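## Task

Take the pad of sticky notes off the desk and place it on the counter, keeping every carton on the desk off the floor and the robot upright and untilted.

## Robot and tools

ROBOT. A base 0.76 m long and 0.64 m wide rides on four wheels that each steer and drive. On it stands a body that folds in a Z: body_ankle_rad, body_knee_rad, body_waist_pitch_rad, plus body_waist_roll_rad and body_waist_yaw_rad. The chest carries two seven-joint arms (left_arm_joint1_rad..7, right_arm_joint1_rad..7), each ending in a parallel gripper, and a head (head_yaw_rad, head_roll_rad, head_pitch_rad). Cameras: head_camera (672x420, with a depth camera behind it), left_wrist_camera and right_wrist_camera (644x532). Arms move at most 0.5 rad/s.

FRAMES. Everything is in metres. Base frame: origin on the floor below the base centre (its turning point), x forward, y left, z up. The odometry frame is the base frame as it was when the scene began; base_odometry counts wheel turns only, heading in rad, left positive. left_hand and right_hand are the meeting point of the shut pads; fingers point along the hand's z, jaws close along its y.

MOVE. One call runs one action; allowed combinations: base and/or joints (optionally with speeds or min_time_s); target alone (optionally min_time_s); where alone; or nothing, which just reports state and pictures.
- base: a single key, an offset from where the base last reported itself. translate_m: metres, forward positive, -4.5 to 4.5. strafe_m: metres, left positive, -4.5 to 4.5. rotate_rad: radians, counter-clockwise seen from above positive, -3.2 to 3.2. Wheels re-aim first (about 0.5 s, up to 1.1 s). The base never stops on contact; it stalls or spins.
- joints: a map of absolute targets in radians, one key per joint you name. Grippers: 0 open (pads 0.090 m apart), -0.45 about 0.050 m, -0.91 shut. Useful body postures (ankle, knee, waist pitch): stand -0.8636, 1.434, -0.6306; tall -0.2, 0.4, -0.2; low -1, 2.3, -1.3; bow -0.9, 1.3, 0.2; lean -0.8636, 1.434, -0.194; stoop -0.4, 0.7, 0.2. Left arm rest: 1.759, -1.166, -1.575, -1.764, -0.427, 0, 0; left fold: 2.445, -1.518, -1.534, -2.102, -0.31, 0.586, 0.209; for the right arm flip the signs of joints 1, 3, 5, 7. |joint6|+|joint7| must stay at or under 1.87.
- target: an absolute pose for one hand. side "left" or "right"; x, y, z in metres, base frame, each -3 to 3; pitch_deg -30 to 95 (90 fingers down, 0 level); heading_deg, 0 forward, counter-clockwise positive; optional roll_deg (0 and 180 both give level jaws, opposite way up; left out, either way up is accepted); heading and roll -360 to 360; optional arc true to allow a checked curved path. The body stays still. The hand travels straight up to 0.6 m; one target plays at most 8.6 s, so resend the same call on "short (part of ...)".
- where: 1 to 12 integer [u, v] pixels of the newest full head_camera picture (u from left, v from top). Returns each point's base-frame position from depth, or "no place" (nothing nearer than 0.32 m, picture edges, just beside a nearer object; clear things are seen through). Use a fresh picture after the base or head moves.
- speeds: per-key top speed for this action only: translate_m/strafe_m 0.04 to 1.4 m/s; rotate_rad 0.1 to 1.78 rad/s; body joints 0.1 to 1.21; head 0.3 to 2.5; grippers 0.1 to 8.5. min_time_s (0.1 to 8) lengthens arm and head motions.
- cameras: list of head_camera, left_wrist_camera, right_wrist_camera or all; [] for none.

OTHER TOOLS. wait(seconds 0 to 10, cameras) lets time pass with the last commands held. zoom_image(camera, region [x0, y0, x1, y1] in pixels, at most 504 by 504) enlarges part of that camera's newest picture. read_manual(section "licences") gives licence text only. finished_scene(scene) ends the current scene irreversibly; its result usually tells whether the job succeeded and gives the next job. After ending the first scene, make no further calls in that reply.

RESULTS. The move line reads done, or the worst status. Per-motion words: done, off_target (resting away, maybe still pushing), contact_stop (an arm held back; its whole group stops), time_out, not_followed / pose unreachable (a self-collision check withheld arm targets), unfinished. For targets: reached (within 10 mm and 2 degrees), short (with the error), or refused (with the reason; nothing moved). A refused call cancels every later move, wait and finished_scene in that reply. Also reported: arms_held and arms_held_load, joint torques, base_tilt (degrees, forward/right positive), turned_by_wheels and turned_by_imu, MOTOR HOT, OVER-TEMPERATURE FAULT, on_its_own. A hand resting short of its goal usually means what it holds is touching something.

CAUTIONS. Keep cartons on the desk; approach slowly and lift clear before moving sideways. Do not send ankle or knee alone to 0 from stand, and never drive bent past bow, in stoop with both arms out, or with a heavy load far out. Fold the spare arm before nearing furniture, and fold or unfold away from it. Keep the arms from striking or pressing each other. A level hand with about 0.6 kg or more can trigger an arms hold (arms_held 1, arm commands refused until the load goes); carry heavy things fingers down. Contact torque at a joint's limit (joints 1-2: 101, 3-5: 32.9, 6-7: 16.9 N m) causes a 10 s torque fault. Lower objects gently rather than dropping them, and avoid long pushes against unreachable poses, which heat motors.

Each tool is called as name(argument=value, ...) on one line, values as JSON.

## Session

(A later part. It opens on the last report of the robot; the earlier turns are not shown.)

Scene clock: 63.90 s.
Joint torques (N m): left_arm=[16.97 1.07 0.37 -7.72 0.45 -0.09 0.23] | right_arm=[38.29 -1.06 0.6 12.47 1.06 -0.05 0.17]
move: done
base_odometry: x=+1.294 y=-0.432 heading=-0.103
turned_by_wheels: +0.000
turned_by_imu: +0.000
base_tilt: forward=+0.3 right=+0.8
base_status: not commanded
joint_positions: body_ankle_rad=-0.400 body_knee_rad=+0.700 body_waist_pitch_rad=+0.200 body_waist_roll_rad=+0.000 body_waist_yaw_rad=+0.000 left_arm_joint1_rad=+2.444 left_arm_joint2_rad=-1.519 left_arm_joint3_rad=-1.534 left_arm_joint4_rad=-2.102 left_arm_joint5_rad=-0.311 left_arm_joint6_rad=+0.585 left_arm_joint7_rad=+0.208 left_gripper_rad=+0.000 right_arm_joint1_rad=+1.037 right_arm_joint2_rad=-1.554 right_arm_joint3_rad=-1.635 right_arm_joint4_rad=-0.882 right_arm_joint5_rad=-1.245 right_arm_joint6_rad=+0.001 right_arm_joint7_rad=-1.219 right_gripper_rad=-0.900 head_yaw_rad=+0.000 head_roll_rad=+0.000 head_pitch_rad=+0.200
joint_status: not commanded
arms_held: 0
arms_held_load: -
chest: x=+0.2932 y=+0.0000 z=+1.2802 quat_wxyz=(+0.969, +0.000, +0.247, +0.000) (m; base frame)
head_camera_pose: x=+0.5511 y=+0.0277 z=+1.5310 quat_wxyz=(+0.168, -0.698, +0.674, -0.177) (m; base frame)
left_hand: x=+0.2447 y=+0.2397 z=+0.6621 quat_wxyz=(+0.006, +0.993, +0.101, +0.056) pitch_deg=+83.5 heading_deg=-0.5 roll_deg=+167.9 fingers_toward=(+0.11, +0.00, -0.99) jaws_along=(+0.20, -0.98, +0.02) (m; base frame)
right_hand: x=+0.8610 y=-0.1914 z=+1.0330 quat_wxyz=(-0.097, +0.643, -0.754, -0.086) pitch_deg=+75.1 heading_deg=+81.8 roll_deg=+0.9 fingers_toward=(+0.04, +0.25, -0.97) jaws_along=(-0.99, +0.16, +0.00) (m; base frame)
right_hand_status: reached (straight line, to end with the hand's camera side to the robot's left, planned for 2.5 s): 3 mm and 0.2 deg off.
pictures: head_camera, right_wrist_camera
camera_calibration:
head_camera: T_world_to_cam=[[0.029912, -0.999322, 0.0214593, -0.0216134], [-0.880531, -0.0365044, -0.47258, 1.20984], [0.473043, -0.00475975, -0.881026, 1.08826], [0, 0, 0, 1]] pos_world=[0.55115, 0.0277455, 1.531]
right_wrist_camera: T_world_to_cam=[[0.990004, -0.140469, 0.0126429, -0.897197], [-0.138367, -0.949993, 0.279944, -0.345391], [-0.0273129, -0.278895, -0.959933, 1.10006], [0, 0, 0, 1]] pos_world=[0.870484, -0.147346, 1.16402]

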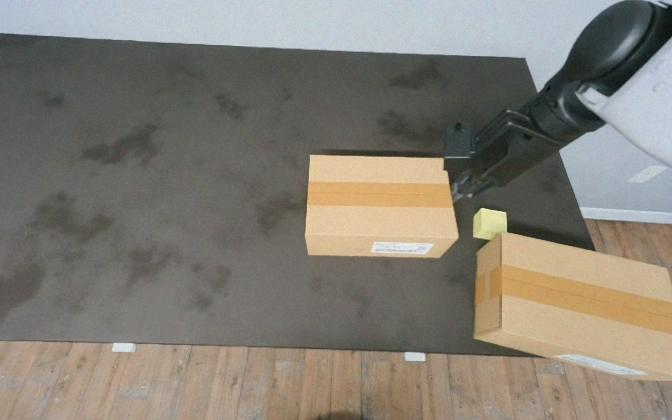

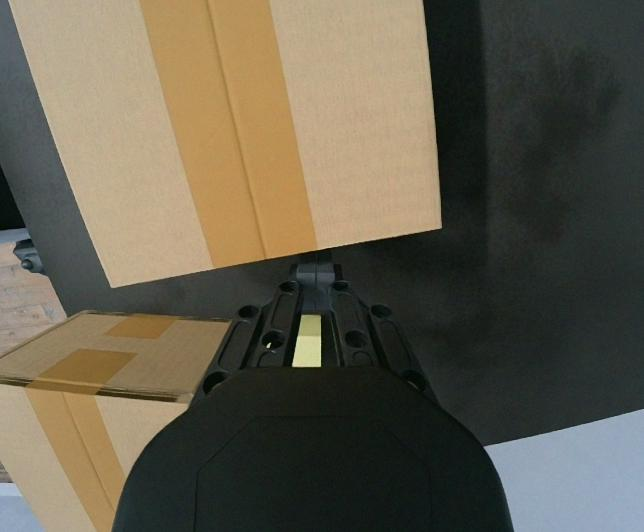

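move(target={"side":"right","x":0.86,"y":-0.24,"z":1.12,"pitch_deg":75,"heading_deg":81,"roll_deg":0})

move(target={"side":"right","x":0.826,"y":-0.275,"z":1.11,"pitch_deg":80,"heading_deg":-9,"roll_deg":0})

Scene clock: 65.63 s.
Joint torques (N m): left_arm=[16.64 1.33 0.38 -7.72 0.46 -0.08 0.24] | right_arm=[38.47 -1.77 0.57 12.46 1.15 -0.03 0.2]
move: refused
base_odometry: x=+1.294 y=-0.432 heading=-0.103
turned_by_wheels: +0.000
turned_by_imu: +0.000
base_tilt: forward=+0.2 right=+0.9
base_status: not commanded
joint_positions: body_ankle_rad=-0.400 body_knee_rad=+0.700 body_waist_pitch_rad=+0.200 body_waist_roll_rad=+0.000 body_waist_yaw_rad=+0.000 left_arm_joint1_rad=+2.444 left_arm_joint2_rad=-1.519 left_arm_joint3_rad=-1.534 left_arm_joint4_rad=-2.102 left_arm_joint5_rad=-0.311 left_arm_joint6_rad=+0.585 left_arm_joint7_rad=+0.208 left_gripper_rad=+0.000 right_arm_joint1_rad=+1.037 right_arm_joint2_rad=-1.554 right_arm_joint3_rad=-1.635 right_arm_joint4_rad=-0.882 right_arm_joint5_rad=-1.245 right_arm_joint6_rad=+0.001 right_arm_joint7_rad=-1.219 right_gripper_rad=-0.900 head_yaw_rad=+0.000 head_roll_rad=+0.000 head_pitch_rad=+0.200
joint_status: not commanded
arms_held: 0
arms_held_load: -
chest: x=+0.2932 y=+0.0000 z=+1.2802 quat_wxyz=(+0.969, +0.000, +0.247, +0.000) (m; base frame)
head_camera_pose: x=+0.5511 y=+0.0277 z=+1.5310 quat_wxyz=(+0.168, -0.698, +0.674, -0.177) (m; base frame)
left_hand: x=+0.2447 y=+0.2397 z=+0.6621 quat_wxyz=(+0.006, +0.993, +0.101, +0.056) pitch_deg=+83.5 heading_deg=-0.5 roll_deg=+167.9 fingers_toward=(+0.11, +0.00, -0.99) jaws_along=(+0.20, -0.98, +0.02) (m; base frame)
right_hand: x=+0.8610 y=-0.1914 z=+1.0330 quat_wxyz=(-0.097, +0.643, -0.754, -0.086) pitch_deg=+75.1 heading_deg=+81.8 roll_deg=+0.9 fingers_toward=(+0.04, +0.25, -0.97) jaws_along=(-0.99, +0.16, +0.00) (m; base frame)
right_hand_status: refused: along the straight line the arm gets 90% of the way (right_arm_joint7_rad would come within 0.1 rad of its limit). Nothing moved. A checked arc of 1.2 s passes: it swings the hand 0.4 cm off the straight line and the elbow 6.2 cm from its place (up to 5.9 cm to the robot's right), to end with the hand's camera side to the robot's left. The same target with "arc": true plays it.
pictures: none

not run: a stop came earlier in this reply.

move(target={"side":"right","x":0.86,"y":-0.24,"z":1.12,"pitch_deg":75,"heading_deg":81,"roll_deg":0,"arc":true}, cameras=["right_wrist_camera"])

move(target={"side":"right","x":0.826,"y":-0.275,"z":1.1,"pitch_deg":80,"heading_deg":-9,"roll_deg":0})

Scene clock: 68.73 s.
Joint torques (N m): left_arm=[16.86 1.23 0.33 -7.89 0.23 -0.1 0.23] | right_arm=[36.61 -1.85 3.99 12.15 -0.02 -0.26 -0.32]
move: done
base_odometry: x=+1.294 y=-0.432 heading=-0.103
turned_by_wheels: +0.000
turned_by_imu: +0.000
base_tilt: forward=+0.2 right=+0.9
base_status: not commanded
joint_positions: body_ankle_rad=-0.400 body_knee_rad=+0.700 body_waist_pitch_rad=+0.200 body_waist_roll_rad=+0.000 body_waist_yaw_rad=+0.000 left_arm_joint1_rad=+2.444 left_arm_joint2_rad=-1.519 left_arm_joint3_rad=-1.534 left_arm_joint4_rad=-2.102 left_arm_joint5_rad=-0.311 left_arm_joint6_rad=+0.585 left_arm_joint7_rad=+0.208 left_gripper_rad=+0.000 right_arm_joint1_rad=+1.098 right_arm_joint2_rad=-1.327 right_arm_joint3_rad=-1.298 right_arm_joint4_rad=-0.731 right_arm_joint5_rad=-1.656 right_arm_joint6_rad=-0.119 right_arm_joint7_rad=-1.435 right_gripper_rad=-0.900 head_yaw_rad=+0.000 head_roll_rad=+0.000 head_pitch_rad=+0.200
joint_status: not commanded
arms_held: 0
arms_held_load: -
chest: x=+0.2932 y=+0.0000 z=+1.2802 quat_wxyz=(+0.969, +0.000, +0.247, +0.000) (m; base frame)
head_camera_pose: x=+0.5511 y=+0.0277 z=+1.5310 quat_wxyz=(+0.168, -0.698, +0.674, -0.177) (m; base frame)
left_hand: x=+0.2447 y=+0.2397 z=+0.6621 quat_wxyz=(+0.006, +0.993, +0.101, +0.056) pitch_deg=+83.5 heading_deg=-0.5 roll_deg=+167.9 fingers_toward=(+0.11, +0.00, -0.99) jaws_along=(+0.20, -0.98, +0.02) (m; base frame)
right_hand: x=+0.8600 y=-0.2393 z=+1.1189 quat_wxyz=(-0.099, +0.644, -0.753, -0.085) pitch_deg=+75.0 heading_deg=+81.2 roll_deg=+0.1 fingers_toward=(+0.04, +0.26, -0.97) jaws_along=(-0.99, +0.16, +0.00) (m; base frame)
right_hand_status: reached (checked arc, to end with the hand's camera side to the robot's left, planned for 1.2 s): 1 mm and 0.1 deg off.
pictures: right_wrist_camera
camera_calibration:
right_wrist_camera: T_world_to_cam=[[0.990248, -0.138384, 0.0160944, -0.907637], [-0.137353, -0.950414, 0.279012, -0.415049], [-0.0233146, -0.278502, -0.960153, 1.16598], [0, 0, 0, 1]] pos_world=[0.868962, -0.195344, 1.24993]

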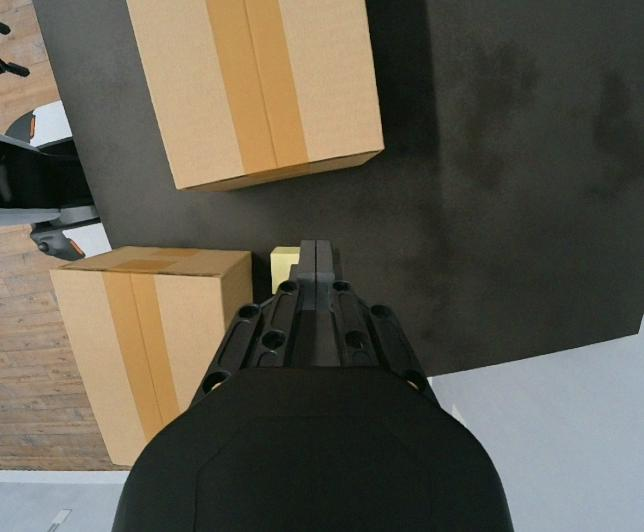

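Scene clock: 69.03 s.
Joint torques (N m): left_arm=[16.39 1.05 0.32 -7.81 0.17 -0.14 0.24] | right_arm=[36.01 -2.47 3.78 12.25 -0.05 -0.14 -0.43]
move: refused
base_odometry: x=+1.294 y=-0.432 heading=-0.103
turned_by_wheels: +0.000
turned_by_imu: +0.000
base_tilt: forward=+0.2 right=+0.8
base_status: not commanded
joint_positions: body_ankle_rad=-0.400 body_knee_rad=+0.700 body_waist_pitch_rad=+0.200 body_waist_roll_rad=+0.000 body_waist_yaw_rad=+0.000 left_arm_joint1_rad=+2.444 left_arm_joint2_rad=-1.519 left_arm_joint3_rad=-1.534 left_arm_joint4_rad=-2.102 left_arm_joint5_rad=-0.311 left_arm_joint6_rad=+0.585 left_arm_joint7_rad=+0.208 left_gripper_rad=+0.000 right_arm_joint1_rad=+1.098 right_arm_joint2_rad=-1.327 right_arm_joint3_rad=-1.298 right_arm_joint4_rad=-0.731 right_arm_joint5_rad=-1.656 right_arm_joint6_rad=-0.119 right_arm_joint7_rad=-1.435 right_gripper_rad=-0.900 head_yaw_rad=+0.000 head_roll_rad=+0.000 head_pitch_rad=+0.200
joint_status: not commanded
arms_held: 0
arms_held_load: -
chest: x=+0.2932 y=+0.0000 z=+1.2802 quat_wxyz=(+0.969, +0.000, +0.247, +0.000) (m; base frame)
head_camera_pose: x=+0.5511 y=+0.0277 z=+1.5310 quat_wxyz=(+0.168, -0.698, +0.674, -0.177) (m; base frame)
left_hand: x=+0.2447 y=+0.2397 z=+0.6621 quat_wxyz=(+0.006, +0.993, +0.101, +0.056) pitch_deg=+83.5 heading_deg=-0.5 roll_deg=+167.9 fingers_toward=(+0.11, +0.00, -0.99) jaws_along=(+0.20, -0.98, +0.02) (m; base frame)
right_hand: x=+0.8600 y=-0.2393 z=+1.1189 quat_wxyz=(-0.099, +0.644, -0.753, -0.085) pitch_deg=+75.0 heading_deg=+81.2 roll_deg=+0.1 fingers_toward=(+0.04, +0.26, -0.97) jaws_along=(-0.99, +0.16, +0.00) (m; base frame)
right_hand_status: refused: the best posture that gets there brings the right wrist within 0.00 rad of the stop that joints 6 and 7 share (needs 0.10 rad clear). Nothing moved. A plan exists at "z" 1.06, or at "pitch_deg" 75.
pictures: none

move(joints={"right_gripper_rad": -0.2}, speeds={"right_gripper_rad": 3})

move(target={"side":"right","x":0.85,"y":-0.275,"z":1.07,"pitch_deg":78,"heading_deg":-9,"roll_deg":0,"arc":true}, cameras=["right_wrist_camera","head_camera"])

Scene clock: 70.77 s.
Joint torques (N m): left_arm=[16.28 1 0.15 -7.8 0.39 -0.12 0.27] | right_arm=[36.67 -1.97 3.86 12.2 -0.1 -0.33 -0.3]
move: done
base_odometry: x=+1.294 y=-0.432 heading=-0.103
turned_by_wheels: +0.000
turned_by_imu: +0.000
base_tilt: forward=+0.3 right=+0.8
base_status: not commanded
joint_positions: body_ankle_rad=-0.400 body_knee_rad=+0.700 body_waist_pitch_rad=+0.200 body_waist_roll_rad=+0.000 body_waist_yaw_rad=+0.000 left_arm_joint1_rad=+2.444 left_arm_joint2_rad=-1.519 left_arm_joint3_rad=-1.534 left_arm_joint4_rad=-2.102 left_arm_joint5_rad=-0.311 left_arm_joint6_rad=+0.585 left_arm_joint7_rad=+0.208 left_gripper_rad=+0.000 right_arm_joint1_rad=+1.098 right_arm_joint2_rad=-1.327 right_arm_joint3_rad=-1.298 right_arm_joint4_rad=-0.731 right_arm_joint5_rad=-1.656 right_arm_joint6_rad=-0.119 right_arm_joint7_rad=-1.435 right_gripper_rad=-0.203 head_yaw_rad=+0.000 head_roll_rad=+0.000 head_pitch_rad=+0.200
joint_status: all done
arms_held: 0
arms_held_load: -
chest: x=+0.2932 y=+0.0000 z=+1.2802 quat_wxyz=(+0.969, +0.000, +0.247, +0.000) (m; base frame)
head_camera_pose: x=+0.5511 y=+0.0277 z=+1.5310 quat_wxyz=(+0.168, -0.698, +0.674, -0.177) (m; base frame)
left_hand: x=+0.2447 y=+0.2397 z=+0.6621 quat_wxyz=(+0.006, +0.993, +0.101, +0.056) pitch_deg=+83.5 heading_deg=-0.5 roll_deg=+167.9 fingers_toward=(+0.11, +0.00, -0.99) jaws_along=(+0.20, -0.98, +0.02) (m; base frame)
right_hand: x=+0.8600 y=-0.2393 z=+1.1189 quat_wxyz=(-0.099, +0.644, -0.753, -0.085) pitch_deg=+75.0 heading_deg=+81.2 roll_deg=+0.1 fingers_toward=(+0.04, +0.26, -0.97) jaws_along=(-0.99, +0.16, +0.00) (m; base frame)
pictures: none

Scene clock: 75.27 s.
Joint torques (N m): left_arm=[16.56 1.22 0.2 -7.7 0.4 -0.09 0.24] | right_arm=[32.6 -3.23 2.05 12.09 0.42 0.09 0.25]
move: done
base_odometry: x=+1.294 y=-0.432 heading=-0.103
turned_by_wheels: +0.000
turned_by_imu: -0.001
base_tilt: forward=+0.2 right=+0.9
base_status: not commanded
joint_positions: body_ankle_rad=-0.400 body_knee_rad=+0.700 body_waist_pitch_rad=+0.200 body_waist_roll_rad=+0.000 body_waist_yaw_rad=+0.000 left_arm_joint1_rad=+2.444 left_arm_joint2_rad=-1.519 left_arm_joint3_rad=-1.534 left_arm_joint4_rad=-2.102 left_arm_joint5_rad=-0.311 left_arm_joint6_rad=+0.585 left_arm_joint7_rad=+0.208 left_gripper_rad=+0.000 right_arm_joint1_rad=+1.335 right_arm_joint2_rad=-1.427 right_arm_joint3_rad=-1.462 right_arm_joint4_rad=-1.287 right_arm_joint5_rad=+0.159 right_arm_joint6_rad=-0.888 right_arm_joint7_rad=+0.328 right_gripper_rad=-0.200 head_yaw_rad=+0.000 head_roll_rad=+0.000 head_pitch_rad=+0.200
joint_status: not commanded
arms_held: 0
arms_held_load: -
chest: x=+0.2932 y=+0.0000 z=+1.2802 quat_wxyz=(+0.969, +0.000, +0.247, +0.000) (m; base frame)
head_camera_pose: x=+0.5511 y=+0.0277 z=+1.5310 quat_wxyz=(+0.168, -0.698, +0.674, -0.177) (m; base frame)
left_hand: x=+0.2447 y=+0.2397 z=+0.6621 quat_wxyz=(+0.006, +0.993, +0.101, +0.056) pitch_deg=+83.5 heading_deg=-0.5 roll_deg=+167.9 fingers_toward=(+0.11, +0.00, -0.99) jaws_along=(+0.20, -0.98, +0.02) (m; base frame)
right_hand: x=+0.8498 y=-0.2752 z=+1.0684 quat_wxyz=(-0.103, -0.078, -0.992, +0.007) pitch_deg=+78.1 heading_deg=-8.6 roll_deg=+0.4 fingers_toward=(+0.20, -0.03, -0.98) jaws_along=(+0.16, +0.99, +0.00) (m; base frame)
right_hand_status: reached (checked arc, to end with the hand's camera side forward, planned for 4.0 s): 2 mm and 0.1 deg off.
pictures: head_camera, right_wrist_camera
camera_calibration:
head_camera: T_world_to_cam=[[0.029912, -0.999322, 0.0214593, -0.0216134], [-0.880531, -0.0365044, -0.47258, 1.20984], [0.473043, -0.00475975, -0.881026, 1.08826], [0, 0, 0, 1]] pos_world=[0.55115, 0.0277455, 1.531]
right_wrist_camera: T_world_to_cam=[[-0.139405, -0.990132, 0.0142762, -0.174117], [-0.933982, 0.136262, 0.330319, 0.484809], [-0.329004, 0.0327145, -0.943762, 1.43515], [0, 0, 0, 1]] pos_world=[0.9007, -0.28541, 1.19678]

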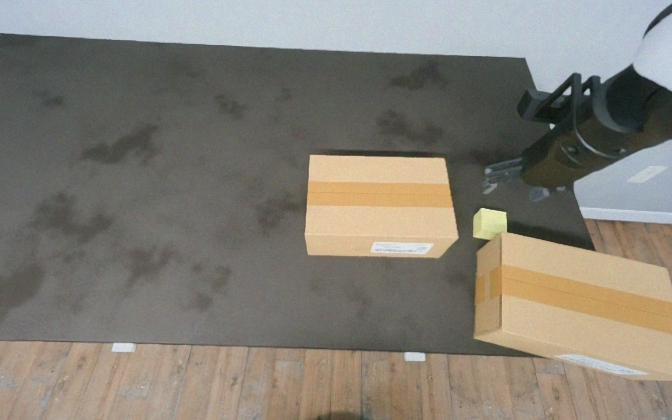

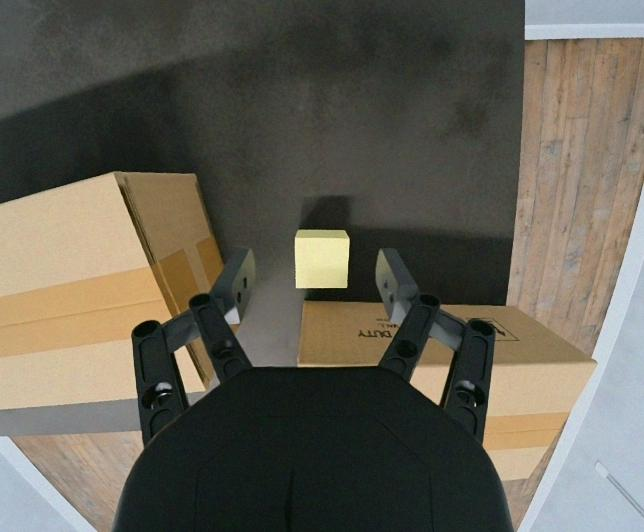

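move(target={"side":"right","x":0.84,"y":-0.277,"z":0.983,"pitch_deg":88,"heading_deg":-9,"roll_deg":0}, min_time_s=1.5, cameras=["right_wrist_camera","head_camera"])

Scene clock: 76.90 s.
Joint torques (N m): left_arm=[16.5 0.82 0.33 -7.8 0.49 -0.12 0.23] | right_arm=[33.3 -3.08 2.18 11.91 0.39 0.12 0.27]
move: refused
base_odometry: x=+1.294 y=-0.432 heading=-0.103
turned_by_wheels: +0.000
turned_by_imu: +0.000
base_tilt: forward=+0.3 right=+0.8
base_status: not commanded
joint_positions: body_ankle_rad=-0.400 body_knee_rad=+0.700 body_waist_pitch_rad=+0.200 body_waist_roll_rad=+0.000 body_waist_yaw_rad=+0.000 left_arm_joint1_rad=+2.444 left_arm_joint2_rad=-1.519 left_arm_joint3_rad=-1.534 left_arm_joint4_rad=-2.102 left_arm_joint5_rad=-0.311 left_arm_joint6_rad=+0.585 left_arm_joint7_rad=+0.208 left_gripper_rad=+0.000 right_arm_joint1_rad=+1.335 right_arm_joint2_rad=-1.427 right_arm_joint3_rad=-1.462 right_arm_joint4_rad=-1.287 right_arm_joint5_rad=+0.159 right_arm_joint6_rad=-0.888 right_arm_joint7_rad=+0.328 right_gripper_rad=-0.200 head_yaw_rad=+0.000 head_roll_rad=+0.000 head_pitch_rad=+0.200
joint_status: not commanded
arms_held: 0
arms_held_load: -
chest: x=+0.2932 y=+0.0000 z=+1.2802 quat_wxyz=(+0.969, +0.000, +0.247, +0.000) (m; base frame)
head_camera_pose: x=+0.5511 y=+0.0277 z=+1.5310 quat_wxyz=(+0.168, -0.698, +0.674, -0.177) (m; base frame)
left_hand: x=+0.2447 y=+0.2397 z=+0.6621 quat_wxyz=(+0.006, +0.993, +0.101, +0.056) pitch_deg=+83.5 heading_deg=-0.5 roll_deg=+167.9 fingers_toward=(+0.11, +0.00, -0.99) jaws_along=(+0.20, -0.98, +0.02) (m; base frame)
right_hand: x=+0.8498 y=-0.2752 z=+1.0684 quat_wxyz=(-0.103, -0.078, -0.992, +0.007) pitch_deg=+78.1 heading_deg=-8.6 roll_deg=+0.4 fingers_toward=(+0.20, -0.03, -0.98) jaws_along=(+0.16, +0.99, +0.00) (m; base frame)
right_hand_status: refused: no posture of the arm gets there (right_arm_joint6_rad would come within 0.1 rad of its limit): the closest leaves the hand 3 mm and 3.2 deg from the pose. Nothing moved. A plan exists at "x" 0.8, or at "pitch_deg" 83.
pictures: head_camera, right_wrist_camera
camera_calibration:
head_camera: T_world_to_cam=[[0.029912, -0.999322, 0.0214593, -0.0216134], [-0.880531, -0.0365044, -0.47258, 1.20984], [0.473043, -0.00475975, -0.881026, 1.08826], [0, 0, 0, 1]] pos_world=[0.55115, 0.0277455, 1.531]
right_wrist_camera: T_world_to_cam=[[-0.139405, -0.990132, 0.0142762, -0.174117], [-0.933982, 0.136262, 0.330319, 0.484809], [-0.329004, 0.0327145, -0.943762, 1.43515], [0, 0, 0, 1]] pos_world=[0.9007, -0.28541, 1.19678]

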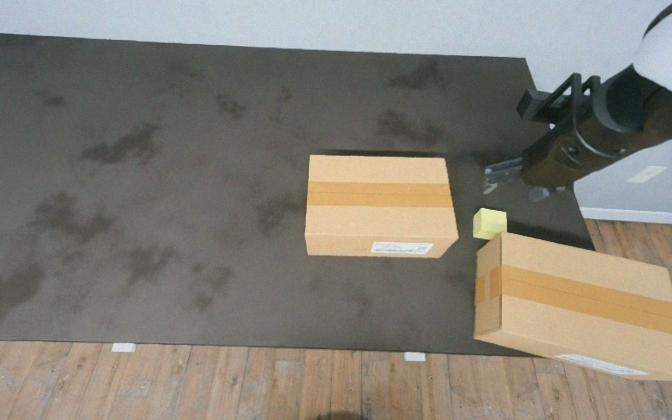

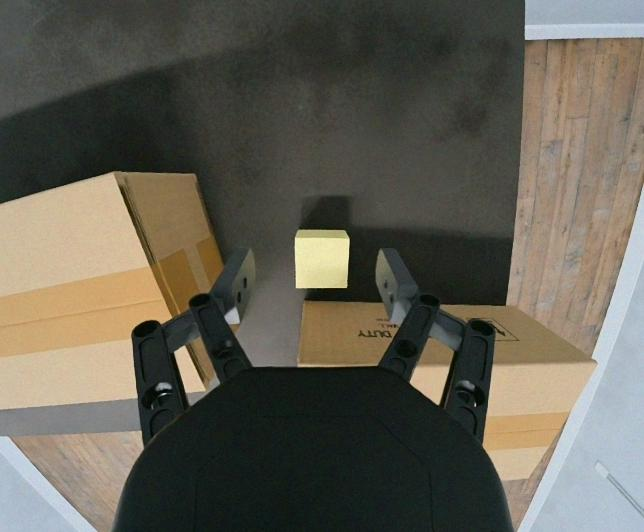

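move(target={"side":"right","x":0.842,"y":-0.277,"z":0.984,"pitch_deg":83,"heading_deg":-9,"roll_deg":0}, min_time_s=1.5)

move(joints={"right_gripper_rad": -0.7}, cameras=["right_wrist_camera","head_camera"])

Scene clock: 80.07 s.
Joint torques (N m): left_arm=[16.65 0.96 0.22 -7.81 0.22 -0.12 0.21] | right_arm=[32.52 -1.22 2.74 11.82 -0.55 0.35 -0.35]
move: done
base_odometry: x=+1.294 y=-0.432 heading=-0.103
turned_by_wheels: +0.000
turned_by_imu: +0.000
base_tilt: forward=+0.2 right=+0.8
base_status: not commanded
joint_positions: body_ankle_rad=-0.400 body_knee_rad=+0.700 body_waist_pitch_rad=+0.200 body_waist_roll_rad=+0.000 body_waist_yaw_rad=+0.000 left_arm_joint1_rad=+2.444 left_arm_joint2_rad=-1.519 left_arm_joint3_rad=-1.534 left_arm_joint4_rad=-2.102 left_arm_joint5_rad=-0.311 left_arm_joint6_rad=+0.585 left_arm_joint7_rad=+0.208 left_gripper_rad=+0.000 right_arm_joint1_rad=+1.140 right_arm_joint2_rad=-1.419 right_arm_joint3_rad=-1.454 right_arm_joint4_rad=-1.220 right_arm_joint5_rad=+0.120 right_arm_joint6_rad=-0.852 right_arm_joint7_rad=+0.288 right_gripper_rad=-0.200 head_yaw_rad=+0.000 head_roll_rad=+0.000 head_pitch_rad=+0.200
joint_status: not commanded
arms_held: 0
arms_held_load: -
chest: x=+0.2932 y=+0.0000 z=+1.2802 quat_wxyz=(+0.969, +0.000, +0.247, +0.000) (m; base frame)
head_camera_pose: x=+0.5511 y=+0.0277 z=+1.5310 quat_wxyz=(+0.168, -0.698, +0.674, -0.177) (m; base frame)
left_hand: x=+0.2447 y=+0.2397 z=+0.6621 quat_wxyz=(+0.006, +0.993, +0.101, +0.056) pitch_deg=+83.5 heading_deg=-0.5 roll_deg=+167.9 fingers_toward=(+0.11, +0.00, -0.99) jaws_along=(+0.20, -0.98, +0.02) (m; base frame)
right_hand: x=+0.8420 y=-0.2768 z=+0.9847 quat_wxyz=(-0.061, -0.078, -0.995, +0.006) pitch_deg=+83.0 heading_deg=-9.7 roll_deg=-0.7 fingers_toward=(+0.12, -0.02, -0.99) jaws_along=(+0.16, +0.99, +0.00) (m; base frame)
right_hand_status: reached (straight line, to end with the hand's camera side forward, planned for 1.5 s): 1 mm and 0.1 deg off.
pictures: none

Scene clock: 80.93 s.
Joint torques (N m): left_arm=[16.73 1.04 0.28 -7.71 0.39 -0.15 0.26] | right_arm=[32.27 -0.64 2.62 11.48 -0.46 0.27 -0.38]
move: off_target
base_odometry: x=+1.294 y=-0.432 heading=-0.103
turned_by_wheels: +0.000
turned_by_imu: +0.000
base_tilt: forward=+0.2 right=+0.8
base_status: not commanded
joint_positions: body_ankle_rad=-0.400 body_knee_rad=+0.700 body_waist_pitch_rad=+0.200 body_waist_roll_rad=+0.000 body_waist_yaw_rad=+0.000 left_arm_joint1_rad=+2.444 left_arm_joint2_rad=-1.519 left_arm_joint3_rad=-1.534 left_arm_joint4_rad=-2.102 left_arm_joint5_rad=-0.311 left_arm_joint6_rad=+0.585 left_arm_joint7_rad=+0.208 left_gripper_rad=+0.000 right_arm_joint1_rad=+1.140 right_arm_joint2_rad=-1.419 right_arm_joint3_rad=-1.454 right_arm_joint4_rad=-1.220 right_arm_joint5_rad=+0.120 right_arm_joint6_rad=-0.851 right_arm_joint7_rad=+0.288 right_gripper_rad=-0.489 head_yaw_rad=+0.000 head_roll_rad=+0.000 head_pitch_rad=+0.200
joint_status: right_gripper_rad off_target (ended at -0.489, target -0.700)
arms_held: 0
arms_held_load: -
chest: x=+0.2932 y=+0.0000 z=+1.2802 quat_wxyz=(+0.969, +0.000, +0.247, +0.000) (m; base frame)
head_camera_pose: x=+0.5511 y=+0.0277 z=+1.5310 quat_wxyz=(+0.168, -0.698, +0.674, -0.177) (m; base frame)
left_hand: x=+0.2447 y=+0.2397 z=+0.6621 quat_wxyz=(+0.006, +0.993, +0.101, +0.056) pitch_deg=+83.5 heading_deg=-0.5 roll_deg=+167.9 fingers_toward=(+0.11, +0.00, -0.99) jaws_along=(+0.20, -0.98, +0.02) (m; base frame)
right_hand: x=+0.8423 y=-0.2768 z=+0.9849 quat_wxyz=(-0.061, -0.078, -0.995, +0.005) pitch_deg=+82.9 heading_deg=-9.5 roll_deg=-0.6 fingers_toward=(+0.12, -0.02, -0.99) jaws_along=(+0.16, +0.99, +0.00) (m; base frame)
pictures: head_camera, right_wrist_camera
camera_calibration:
head_camera: T_world_to_cam=[[0.029912, -0.999322, 0.0214593, -0.0216134], [-0.880531, -0.0365044, -0.47258, 1.20984], [0.473043, -0.00475975, -0.881026, 1.08826], [0, 0, 0, 1]] pos_world=[0.55115, 0.0277455, 1.531]
right_wrist_camera: T_world_to_cam=[[-0.137186, -0.990425, 0.0154469, -0.17873], [-0.903143, 0.131471, 0.408715, 0.401118], [-0.406832, 0.0421191, -0.912531, 1.3913], [0, 0, 0, 1]] pos_world=[0.903775, -0.288354, 1.10843]

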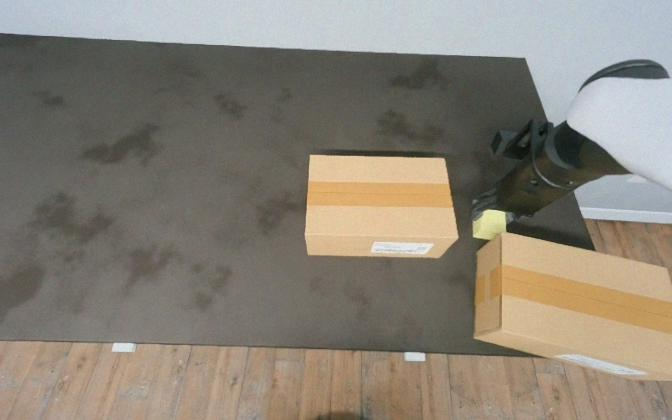

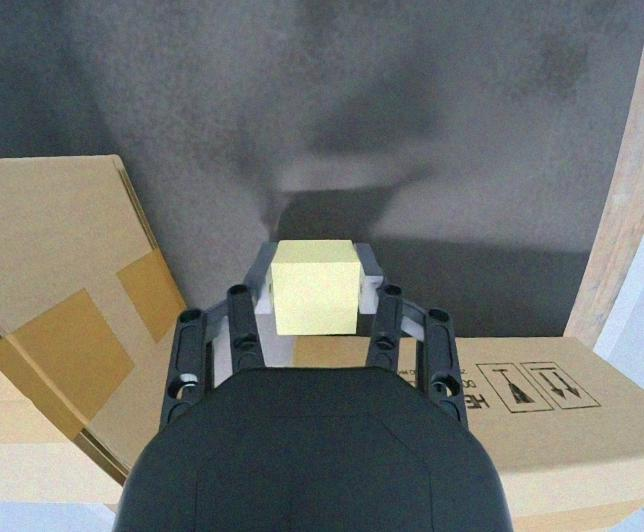

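move(target={"side":"right","x":0.85,"y":-0.277,"z":1.06,"pitch_deg":78,"heading_deg":-9,"roll_deg":0})

move(target={"side":"right","x":0.85,"y":-0.277,"z":1.15,"pitch_deg":68,"heading_deg":-9,"roll_deg":0,"arc":true}, cameras=["right_wrist_camera","head_camera"])

Scene clock: 83.40 s.
Joint torques (N m): left_arm=[16.94 0.84 0.29 -7.76 0.36 -0.08 0.29] | right_arm=[32.71 -3.59 2.34 12.22 0.33 0.05 0.26]
move: done
base_odometry: x=+1.294 y=-0.432 heading=-0.103
turned_by_wheels: +0.000
turned_by_imu: +0.000
base_tilt: forward=+0.3 right=+0.9
base_status: not commanded
joint_positions: body_ankle_rad=-0.400 body_knee_rad=+0.700 body_waist_pitch_rad=+0.200 body_waist_roll_rad=+0.000 body_waist_yaw_rad=+0.000 left_arm_joint1_rad=+2.444 left_arm_joint2_rad=-1.519 left_arm_joint3_rad=-1.534 left_arm_joint4_rad=-2.102 left_arm_joint5_rad=-0.311 left_arm_joint6_rad=+0.585 left_arm_joint7_rad=+0.208 left_gripper_rad=+0.000 right_arm_joint1_rad=+1.320 right_arm_joint2_rad=-1.420 right_arm_joint3_rad=-1.461 right_arm_joint4_rad=-1.296 right_arm_joint5_rad=+0.143 right_arm_joint6_rad=-0.866 right_arm_joint7_rad=+0.317 right_gripper_rad=-0.489 head_yaw_rad=+0.000 head_roll_rad=+0.000 head_pitch_rad=+0.200
joint_status: not commanded
arms_held: 0
arms_held_load: -
chest: x=+0.2932 y=+0.0000 z=+1.2802 quat_wxyz=(+0.969, +0.000, +0.247, +0.000) (m; base frame)
head_camera_pose: x=+0.5511 y=+0.0277 z=+1.5310 quat_wxyz=(+0.168, -0.698, +0.674, -0.177) (m; base frame)
left_hand: x=+0.2446 y=+0.2397 z=+0.6621 quat_wxyz=(+0.006, +0.993, +0.101, +0.056) pitch_deg=+83.5 heading_deg=-0.4 roll_deg=+167.9 fingers_toward=(+0.11, +0.00, -0.99) jaws_along=(+0.20, -0.98, +0.02) (m; base frame)
right_hand: x=+0.8496 y=-0.2771 z=+1.0585 quat_wxyz=(-0.103, -0.078, -0.992, +0.007) pitch_deg=+78.1 heading_deg=-8.6 roll_deg=+0.4 fingers_toward=(+0.20, -0.03, -0.98) jaws_along=(+0.16, +0.99, +0.00) (m; base frame)
right_hand_status: reached (straight line, to end with the hand's camera side forward, planned for 0.7 s): 2 mm and 0.1 deg off.
pictures: none

Scene clock: 84.80 s.
Joint torques (N m): left_arm=[16.52 1.14 0.32 -7.74 0.27 -0.13 0.33] | right_arm=[29.22 -2.86 2.4 13.09 -0.77 0.94 0.21]
move: done
base_odometry: x=+1.294 y=-0.432 heading=-0.103
turned_by_wheels: +0.000
turned_by_imu: +0.000
base_tilt: forward=+0.3 right=+0.9
base_status: not commanded
joint_positions: body_ankle_rad=-0.400 body_knee_rad=+0.700 body_waist_pitch_rad=+0.200 body_waist_roll_rad=+0.000 body_waist_yaw_rad=+0.000 left_arm_joint1_rad=+2.444 left_arm_joint2_rad=-1.519 left_arm_joint3_rad=-1.534 left_arm_joint4_rad=-2.102 left_arm_joint5_rad=-0.311 left_arm_joint6_rad=+0.585 left_arm_joint7_rad=+0.208 left_gripper_rad=+0.000 right_arm_joint1_rad=+1.587 right_arm_joint2_rad=-1.420 right_arm_joint3_rad=-1.465 right_arm_joint4_rad=-1.472 right_arm_joint5_rad=+0.139 right_arm_joint6_rad=-0.783 right_arm_joint7_rad=+0.334 right_gripper_rad=-0.489 head_yaw_rad=+0.000 head_roll_rad=+0.000 head_pitch_rad=+0.200
joint_status: not commanded
arms_held: 0
arms_held_load: -
chest: x=+0.2932 y=+0.0000 z=+1.2802 quat_wxyz=(+0.969, +0.000, +0.247, +0.000) (m; base frame)
head_camera_pose: x=+0.5511 y=+0.0277 z=+1.5310 quat_wxyz=(+0.168, -0.698, +0.674, -0.177) (m; base frame)
left_hand: x=+0.2446 y=+0.2397 z=+0.6621 quat_wxyz=(+0.006, +0.993, +0.101, +0.056) pitch_deg=+83.5 heading_deg=-0.4 roll_deg=+168.0 fingers_toward=(+0.11, +0.00, -0.99) jaws_along=(+0.20, -0.98, +0.02) (m; base frame)
right_hand: x=+0.8492 y=-0.2762 z=+1.1481 quat_wxyz=(-0.188, -0.077, -0.979, +0.013) pitch_deg=+68.3 heading_deg=-8.6 roll_deg=+0.4 fingers_toward=(+0.37, -0.06, -0.93) jaws_along=(+0.16, +0.99, +0.00) (m; base frame)
right_hand_status: reached (straight line, to end with the hand's camera side up, planned for 0.9 s): 2 mm and 0.3 deg off.
pictures: head_camera, right_wrist_camera
camera_calibration:
head_camera: T_world_to_cam=[[0.0300514, -0.999319, 0.0214138, -0.0216207], [-0.88059, -0.0366051, -0.472462, 1.20969], [0.472924, -0.00465863, -0.881091, 1.08843], [0, 0, 0, 1]] pos_world=[0.55115, 0.0277454, 1.531]
right_wrist_camera: T_world_to_cam=[[-0.141557, -0.989802, 0.0159117, -0.176377], [-0.976123, 0.14224, 0.164172, 0.686295], [-0.164761, 0.00770803, -0.986303, 1.41262], [0, 0, 0, 1]] pos_world=[0.877685, -0.283086, 1.2834]

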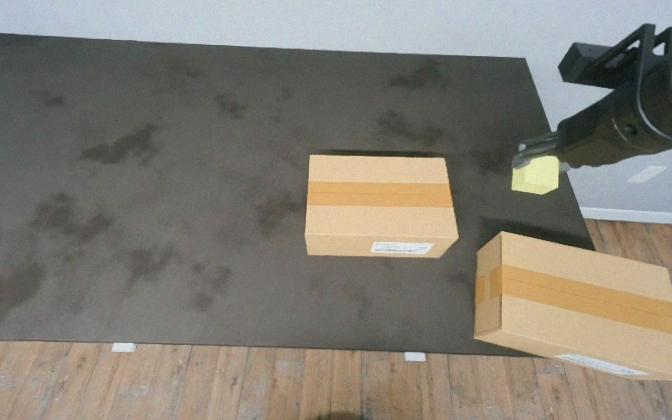

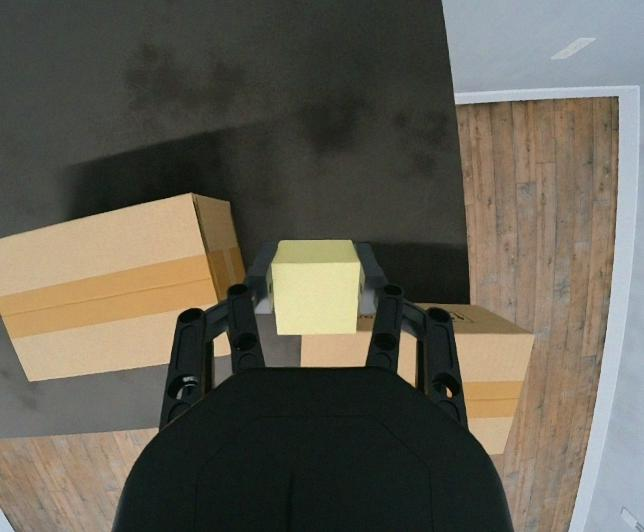

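move(base={"translate_m": -1.0}, speeds={"translate_m": 0.8})

move(base={"rotate_rad": -3.14}, joints={"head_pitch_rad": -0.45}, speeds={"rotate_rad": 1.2}, cameras=["head_camera"])

Scene clock: 90.07 s.
Joint torques (N m): left_arm=[15.78 1.16 0.24 -8.47 0.42 -0.16 0.21] | right_arm=[27.68 -3.29 2.47 13.45 -0.66 0.77 0.14]
move: done
base_odometry: x=+0.299 y=-0.330 heading=-0.102
turned_by_wheels: +0.001
turned_by_imu: +0.002
base_tilt: forward=+0.2 right=+0.9
base_status: done
joint_positions: body_ankle_rad=-0.400 body_knee_rad=+0.700 body_waist_pitch_rad=+0.200 body_waist_roll_rad=+0.000 body_waist_yaw_rad=+0.000 left_arm_joint1_rad=+2.446 left_arm_joint2_rad=-1.519 left_arm_joint3_rad=-1.534 left_arm_joint4_rad=-2.101 left_arm_joint5_rad=-0.311 left_arm_joint6_rad=+0.585 left_arm_joint7_rad=+0.208 left_gripper_rad=+0.000 right_arm_joint1_rad=+1.589 right_arm_joint2_rad=-1.420 right_arm_joint3_rad=-1.465 right_arm_joint4_rad=-1.473 right_arm_joint5_rad=+0.139 right_arm_joint6_rad=-0.782 right_arm_joint7_rad=+0.334 right_gripper_rad=-0.489 head_yaw_rad=+0.000 head_roll_rad=+0.000 head_pitch_rad=+0.200
joint_status: not commanded
arms_held: 0
arms_held_load: -
chest: x=+0.2933 y=+0.0000 z=+1.2802 quat_wxyz=(+0.969, +0.000, +0.247, +0.000) (m; base frame)
head_camera_pose: x=+0.5512 y=+0.0277 z=+1.5310 quat_wxyz=(+0.168, -0.698, +0.674, -0.177) (m; base frame)
left_hand: x=+0.2429 y=+0.2397 z=+0.6620 quat_wxyz=(+0.006, +0.993, +0.101, +0.055) pitch_deg=+83.7 heading_deg=-0.4 roll_deg=+168.0 fingers_toward=(+0.11, +0.00, -0.99) jaws_along=(+0.20, -0.98, +0.02) (m; base frame)
right_hand: x=+0.8495 y=-0.2764 z=+1.1492 quat_wxyz=(-0.189, -0.077, -0.979, +0.014) pitch_deg=+68.1 heading_deg=-8.6 roll_deg=+0.4 fingers_toward=(+0.37, -0.06, -0.93) jaws_along=(+0.16, +0.99, +0.00) (m; base frame)
pictures: none

Scene clock: 94.87 s.
Joint torques (N m): left_arm=[16.64 0.89 0.36 -8.07 0.24 -0.16 0.21] | right_arm=[28.44 -3.37 2.64 13.17 -0.44 0.79 -0.22]
move: done
base_odometry: x=+0.299 y=-0.331 heading=+3.041
turned_by_wheels: -3.140
turned_by_imu: -3.120
base_tilt: forward=+0.2 right=+0.7
base_status: done
joint_positions: body_ankle_rad=-0.400 body_knee_rad=+0.700 body_waist_pitch_rad=+0.200 body_waist_roll_rad=+0.000 body_waist_yaw_rad=+0.000 left_arm_joint1_rad=+2.444 left_arm_joint2_rad=-1.518 left_arm_joint3_rad=-1.534 left_arm_joint4_rad=-2.102 left_arm_joint5_rad=-0.311 left_arm_joint6_rad=+0.585 left_arm_joint7_rad=+0.208 left_gripper_rad=+0.000 right_arm_joint1_rad=+1.588 right_arm_joint2_rad=-1.420 right_arm_joint3_rad=-1.466 right_arm_joint4_rad=-1.473 right_arm_joint5_rad=+0.138 right_arm_joint6_rad=-0.782 right_arm_joint7_rad=+0.335 right_gripper_rad=-0.489 head_yaw_rad=+0.000 head_roll_rad=+0.000 head_pitch_rad=-0.450
joint_status: all done
arms_held: 0
arms_held_load: -
chest: x=+0.2936 y=+0.0000 z=+1.2801 quat_wxyz=(+0.969, +0.000, +0.248, +0.000) (m; base frame)
head_camera_pose: x=+0.5104 y=+0.0276 z=+1.6134 quat_wxyz=(+0.374, -0.605, +0.585, -0.391) (m; base frame)
left_hand: x=+0.2442 y=+0.2400 z=+0.6619 quat_wxyz=(+0.006, +0.993, +0.101, +0.055) pitch_deg=+83.6 heading_deg=-0.2 roll_deg=+168.2 fingers_toward=(+0.11, +0.00, -0.99) jaws_along=(+0.20, -0.98, +0.02) (m; base frame)
right_hand: x=+0.8498 y=-0.2774 z=+1.1485 quat_wxyz=(-0.189, -0.078, -0.979, +0.015) pitch_deg=+68.2 heading_deg=-8.9 roll_deg=+0.1 fingers_toward=(+0.37, -0.06, -0.93) jaws_along=(+0.16, +0.99, +0.00) (m; base frame)
pictures: head_camera
camera_calibration:
head_camera: T_world_to_cam=[[0.0107176, -0.999325, 0.0351277, -0.0346166], [-0.415645, -0.0364033, -0.908798, 1.67936], [0.909464, -0.00486049, -0.415755, 0.206695], [0, 0, 0, 1]] pos_world=[0.510407, 0.0275455, 1.61335]

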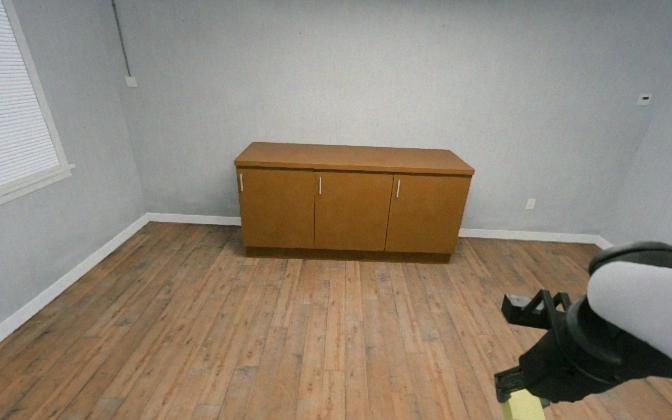

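move(where=[[240, 163], [470, 173], [350, 164], [350, 150], [445, 153]])

Scene clock: 96.30 s.
Joint torques (N m): left_arm=[16.28 1.08 0.43 -8.15 0.38 -0.16 0.26] | right_arm=[27.97 -2.7 2.65 13.1 -0.4 0.71 -0.18]
base_odometry: x=+0.299 y=-0.331 heading=+3.041
turned_by_wheels: +0.000
turned_by_imu: +0.000
base_tilt: forward=+0.3 right=+1.0
where, head_camera: pixel (240, 163): x +2.767, y +0.721, z +0.925; pixel (470, 173): x +2.783, y -0.962, z +0.909; pixel (350, 164): x +2.789, y -0.078, z +0.942; pixel (350, 150): x +3.187, y -0.089, z +0.946; pixel (445, 153): x +3.227, y -0.905, z +0.941. By the robot's depth camera.
base_status: done
joint_positions: body_ankle_rad=-0.400 body_knee_rad=+0.700 body_waist_pitch_rad=+0.200 body_waist_roll_rad=+0.000 body_waist_yaw_rad=+0.000 left_arm_joint1_rad=+2.444 left_arm_joint2_rad=-1.518 left_arm_joint3_rad=-1.534 left_arm_joint4_rad=-2.102 left_arm_joint5_rad=-0.311 left_arm_joint6_rad=+0.585 left_arm_joint7_rad=+0.208 left_gripper_rad=+0.000 right_arm_joint1_rad=+1.588 right_arm_joint2_rad=-1.420 right_arm_joint3_rad=-1.466 right_arm_joint4_rad=-1.473 right_arm_joint5_rad=+0.138 right_arm_joint6_rad=-0.782 right_arm_joint7_rad=+0.335 right_gripper_rad=-0.489 head_yaw_rad=+0.000 head_roll_rad=+0.000 head_pitch_rad=-0.450
joint_status: all done
arms_held: 0
arms_held_load: -
chest: x=+0.2936 y=+0.0000 z=+1.2801 quat_wxyz=(+0.969, +0.000, +0.248, +0.000) (m; base frame)
head_camera_pose: x=+0.5104 y=+0.0276 z=+1.6134 quat_wxyz=(+0.374, -0.605, +0.585, -0.391) (m; base frame)
left_hand: x=+0.2442 y=+0.2400 z=+0.6619 quat_wxyz=(+0.006, +0.993, +0.101, +0.055) pitch_deg=+83.6 heading_deg=-0.2 roll_deg=+168.2 fingers_toward=(+0.11, +0.00, -0.99) jaws_along=(+0.20, -0.98, +0.02) (m; base frame)
right_hand: x=+0.8498 y=-0.2774 z=+1.1485 quat_wxyz=(-0.189, -0.078, -0.979, +0.015) pitch_deg=+68.2 heading_deg=-8.9 roll_deg=+0.1 fingers_toward=(+0.37, -0.06, -0.93) jaws_along=(+0.16, +0.99, +0.00) (m; base frame)
pictures: none

move(base={"translate_m": 2.13}, joints={"head_pitch_rad": 0.2}, speeds={"translate_m": 0.8}, cameras=["head_camera"])

move(where=[[420, 200], [340, 200], [480, 200], [420, 240], [300, 330]])

Scene clock: 103.23 s.
Joint torques (N m): left_arm=[16.98 1.06 0.44 -7.85 0.36 -0.17 0.23] | right_arm=[27.97 -3.42 2.52 13.13 -0.3 0.64 -0.21]
move: done
base_odometry: x=-1.821 y=-0.127 heading=+3.046
turned_by_wheels: +0.005
turned_by_imu: +0.001
base_tilt: forward=+0.2 right=+0.8
base_status: done
joint_positions: body_ankle_rad=-0.400 body_knee_rad=+0.700 body_waist_pitch_rad=+0.200 body_waist_roll_rad=+0.000 body_waist_yaw_rad=+0.000 left_arm_joint1_rad=+2.444 left_arm_joint2_rad=-1.518 left_arm_joint3_rad=-1.534 left_arm_joint4_rad=-2.102 left_arm_joint5_rad=-0.311 left_arm_joint6_rad=+0.585 left_arm_joint7_rad=+0.208 left_gripper_rad=+0.000 right_arm_joint1_rad=+1.588 right_arm_joint2_rad=-1.420 right_arm_joint3_rad=-1.466 right_arm_joint4_rad=-1.473 right_arm_joint5_rad=+0.138 right_arm_joint6_rad=-0.782 right_arm_joint7_rad=+0.335 right_gripper_rad=-0.489 head_yaw_rad=+0.000 head_roll_rad=+0.000 head_pitch_rad=+0.200
joint_status: all done
arms_held: 0
arms_held_load: -
chest: x=+0.2936 y=+0.0000 z=+1.2800 quat_wxyz=(+0.969, +0.000, +0.248, +0.000) (m; base frame)
head_camera_pose: x=+0.5517 y=+0.0276 z=+1.5307 quat_wxyz=(+0.167, -0.698, +0.674, -0.177) (m; base frame)
left_hand: x=+0.2447 y=+0.2400 z=+0.6620 quat_wxyz=(+0.006, +0.993, +0.101, +0.056) pitch_deg=+83.6 heading_deg=-0.2 roll_deg=+168.2 fingers_toward=(+0.11, +0.00, -0.99) jaws_along=(+0.20, -0.98, +0.02) (m; base frame)
right_hand: x=+0.8499 y=-0.2772 z=+1.1483 quat_wxyz=(-0.189, -0.077, -0.979, +0.015) pitch_deg=+68.2 heading_deg=-9.0 roll_deg=+0.1 fingers_toward=(+0.37, -0.06, -0.93) jaws_along=(+0.16, +0.99, +0.00) (m; base frame)
pictures: head_camera
camera_calibration:
head_camera: T_world_to_cam=[[0.0299777, -0.999323, 0.0213476, -0.0215901], [-0.88091, -0.0365058, -0.471874, 1.20935], [0.472333, -0.0046596, -0.881408, 1.08869], [0, 0, 0, 1]] pos_world=[0.551749, 0.0276455, 1.5307]

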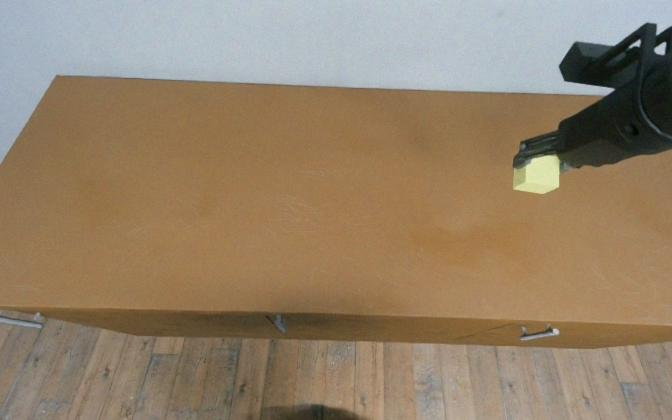

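Scene clock: 103.23 s.
Joint torques (N m): left_arm=[16.98 1.06 0.44 -7.85 0.36 -0.17 0.23] | right_arm=[27.97 -3.42 2.52 13.13 -0.3 0.64 -0.21]
base_odometry: x=-1.821 y=-0.127 heading=+3.046
turned_by_wheels: +0.000
turned_by_imu: +0.000
base_tilt: forward=+0.2 right=+0.8
where, head_camera: pixel (420, 200): x +0.912, y -0.162, z +0.917; pixel (340, 200): x +0.906, y +0.015, z +0.915; pixel (480, 200): x +0.919, y -0.297, z +0.915; pixel (420, 240): x +0.816, y -0.153, z +0.917; pixel (300, 330): x +0.691, y +0.119, z +0.472. By the robot's depth camera.
base_status: done
joint_positions: body_ankle_rad=-0.400 body_knee_rad=+0.700 body_waist_pitch_rad=+0.200 body_waist_roll_rad=+0.000 body_waist_yaw_rad=+0.000 left_arm_joint1_rad=+2.444 left_arm_joint2_rad=-1.518 left_arm_joint3_rad=-1.534 left_arm_joint4_rad=-2.102 left_arm_joint5_rad=-0.311 left_arm_joint6_rad=+0.585 left_arm_joint7_rad=+0.208 left_gripper_rad=+0.000 right_arm_joint1_rad=+1.588 right_arm_joint2_rad=-1.420 right_arm_joint3_rad=-1.466 right_arm_joint4_rad=-1.473 right_arm_joint5_rad=+0.138 right_arm_joint6_rad=-0.782 right_arm_joint7_rad=+0.335 right_gripper_rad=-0.489 head_yaw_rad=+0.000 head_roll_rad=+0.000 head_pitch_rad=+0.200
joint_status: all done
arms_held: 0
arms_held_load: -
chest: x=+0.2936 y=+0.0000 z=+1.2800 quat_wxyz=(+0.969, +0.000, +0.248, +0.000) (m; base frame)
head_camera_pose: x=+0.5517 y=+0.0276 z=+1.5307 quat_wxyz=(+0.167, -0.698, +0.674, -0.177) (m; base frame)
left_hand: x=+0.2447 y=+0.2400 z=+0.6620 quat_wxyz=(+0.006, +0.993, +0.101, +0.056) pitch_deg=+83.6 heading_deg=-0.2 roll_deg=+168.2 fingers_toward=(+0.11, +0.00, -0.99) jaws_along=(+0.20, -0.98, +0.02) (m; base frame)
right_hand: x=+0.8499 y=-0.2772 z=+1.1483 quat_wxyz=(-0.189, -0.077, -0.979, +0.015) pitch_deg=+68.2 heading_deg=-9.0 roll_deg=+0.1 fingers_toward=(+0.37, -0.06, -0.93) jaws_along=(+0.16, +0.99, +0.00) (m; base frame)
pictures: none

move(target={"side":"right","x":0.83,"y":-0.277,"z":0.96,"pitch_deg":83,"heading_deg":-9.5,"roll_deg":0,"arc":true})

move(target={"side":"right","x":0.83,"y":-0.277,"z":0.943,"pitch_deg":83,"heading_deg":-9.5,"roll_deg":0}, min_time_s=1, cameras=["right_wrist_camera","head_camera"])

Scene clock: 106.17 s.
Joint torques (N m): left_arm=[16.56 1.32 0.42 -8.04 0.33 -0.18 0.21] | right_arm=[32.35 -1.57 2.82 11.27 -0.52 -0.08 -0.31]
move: done
base_odometry: x=-1.821 y=-0.127 heading=+3.046
turned_by_wheels: +0.000
turned_by_imu: +0.000
base_tilt: forward=+0.2 right=+0.8
base_status: not commanded
joint_positions: body_ankle_rad=-0.400 body_knee_rad=+0.700 body_waist_pitch_rad=+0.200 body_waist_roll_rad=+0.000 body_waist_yaw_rad=+0.000 left_arm_joint1_rad=+2.444 left_arm_joint2_rad=-1.518 left_arm_joint3_rad=-1.534 left_arm_joint4_rad=-2.102 left_arm_joint5_rad=-0.311 left_arm_joint6_rad=+0.585 left_arm_joint7_rad=+0.208 left_gripper_rad=+0.000 right_arm_joint1_rad=+1.131 right_arm_joint2_rad=-1.410 right_arm_joint3_rad=-1.459 right_arm_joint4_rad=-1.294 right_arm_joint5_rad=+0.109 right_arm_joint6_rad=-0.768 right_arm_joint7_rad=+0.274 right_gripper_rad=-0.489 head_yaw_rad=+0.000 head_roll_rad=+0.000 head_pitch_rad=+0.200
joint_status: not commanded
arms_held: 0
arms_held_load: -
chest: x=+0.2936 y=+0.0000 z=+1.2800 quat_wxyz=(+0.969, +0.000, +0.248, +0.000) (m; base frame)
head_camera_pose: x=+0.5517 y=+0.0276 z=+1.5307 quat_wxyz=(+0.167, -0.698, +0.674, -0.177) (m; base frame)
left_hand: x=+0.2446 y=+0.2400 z=+0.6620 quat_wxyz=(+0.006, +0.993, +0.101, +0.056) pitch_deg=+83.6 heading_deg=-0.2 roll_deg=+168.2 fingers_toward=(+0.11, +0.00, -0.99) jaws_along=(+0.20, -0.98, +0.02) (m; base frame)
right_hand: x=+0.8298 y=-0.2773 z=+0.9599 quat_wxyz=(-0.061, -0.083, -0.995, +0.006) pitch_deg=+83.0 heading_deg=-10.0 roll_deg=-0.5 fingers_toward=(+0.12, -0.02, -0.99) jaws_along=(+0.17, +0.99, +0.00) (m; base frame)
right_hand_status: reached (straight line, to end with the hand's camera side forward, planned for 1.3 s): 0 mm and 0.1 deg off.
pictures: none

Scene clock: 107.67 s.
Joint torques (N m): left_arm=[16.53 1.22 0.3 -8.05 0.3 -0.19 0.24] | right_arm=[31.85 -1.38 2.62 10.64 -0.49 0.43 -0.42]
move: done
base_odometry: x=-1.821 y=-0.127 heading=+3.046
turned_by_wheels: +0.000
turned_by_imu: +0.000
base_tilt: forward=+0.4 right=+0.8
base_status: not commanded
joint_positions: body_ankle_rad=-0.400 body_knee_rad=+0.700 body_waist_pitch_rad=+0.200 body_waist_roll_rad=+0.000 body_waist_yaw_rad=+0.000 left_arm_joint1_rad=+2.444 left_arm_joint2_rad=-1.518 left_arm_joint3_rad=-1.534 left_arm_joint4_rad=-2.102 left_arm_joint5_rad=-0.311 left_arm_joint6_rad=+0.585 left_arm_joint7_rad=+0.208 left_gripper_rad=+0.000 right_arm_joint1_rad=+1.097 right_arm_joint2_rad=-1.410 right_arm_joint3_rad=-1.457 right_arm_joint4_rad=-1.288 right_arm_joint5_rad=+0.098 right_arm_joint6_rad=-0.741 right_arm_joint7_rad=+0.262 right_gripper_rad=-0.489 head_yaw_rad=+0.000 head_roll_rad=+0.000 head_pitch_rad=+0.200
joint_status: not commanded
arms_held: 0
arms_held_load: -
chest: x=+0.2936 y=+0.0000 z=+1.2800 quat_wxyz=(+0.969, +0.000, +0.248, +0.000) (m; base frame)
head_camera_pose: x=+0.5517 y=+0.0276 z=+1.5307 quat_wxyz=(+0.167, -0.698, +0.674, -0.177) (m; base frame)
left_hand: x=+0.2446 y=+0.2400 z=+0.6620 quat_wxyz=(+0.006, +0.993, +0.101, +0.056) pitch_deg=+83.6 heading_deg=-0.2 roll_deg=+168.2 fingers_toward=(+0.11, +0.00, -0.99) jaws_along=(+0.20, -0.98, +0.02) (m; base frame)
right_hand: x=+0.8305 y=-0.2771 z=+0.9449 quat_wxyz=(-0.062, -0.083, -0.995, +0.005) pitch_deg=+82.9 heading_deg=-9.8 roll_deg=-0.3 fingers_toward=(+0.12, -0.02, -0.99) jaws_along=(+0.17, +0.99, +0.00) (m; base frame)
right_hand_status: reached (straight line, to end with the hand's camera side forward, planned for 1.0 s): 2 mm and 0.1 deg off.
pictures: head_camera, right_wrist_camera
camera_calibration:
head_camera: T_world_to_cam=[[0.0299728, -0.999323, 0.0213542, -0.0215975], [-0.880805, -0.0365056, -0.472071, 1.20959], [0.47253, -0.00465958, -0.881302, 1.08842], [0, 0, 0, 1]] pos_world=[0.55175, 0.0276455, 1.5307]
right_wrist_camera: T_world_to_cam=[[-0.14641, -0.989112, 0.0148799, -0.171471], [-0.902233, 0.139688, 0.407998, 0.409061], [-0.405635, 0.04631, -0.912861, 1.35045], [0, 0, 0, 1]] pos_world=[0.891752, -0.289284, 1.06843]

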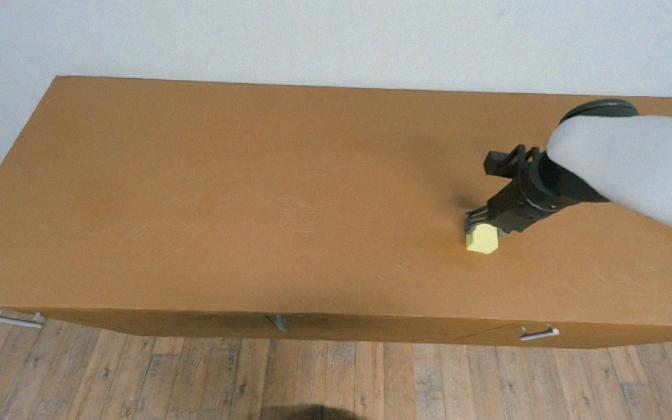

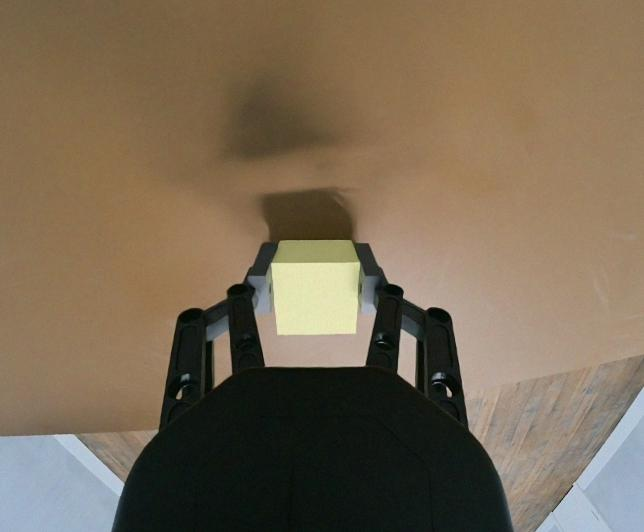

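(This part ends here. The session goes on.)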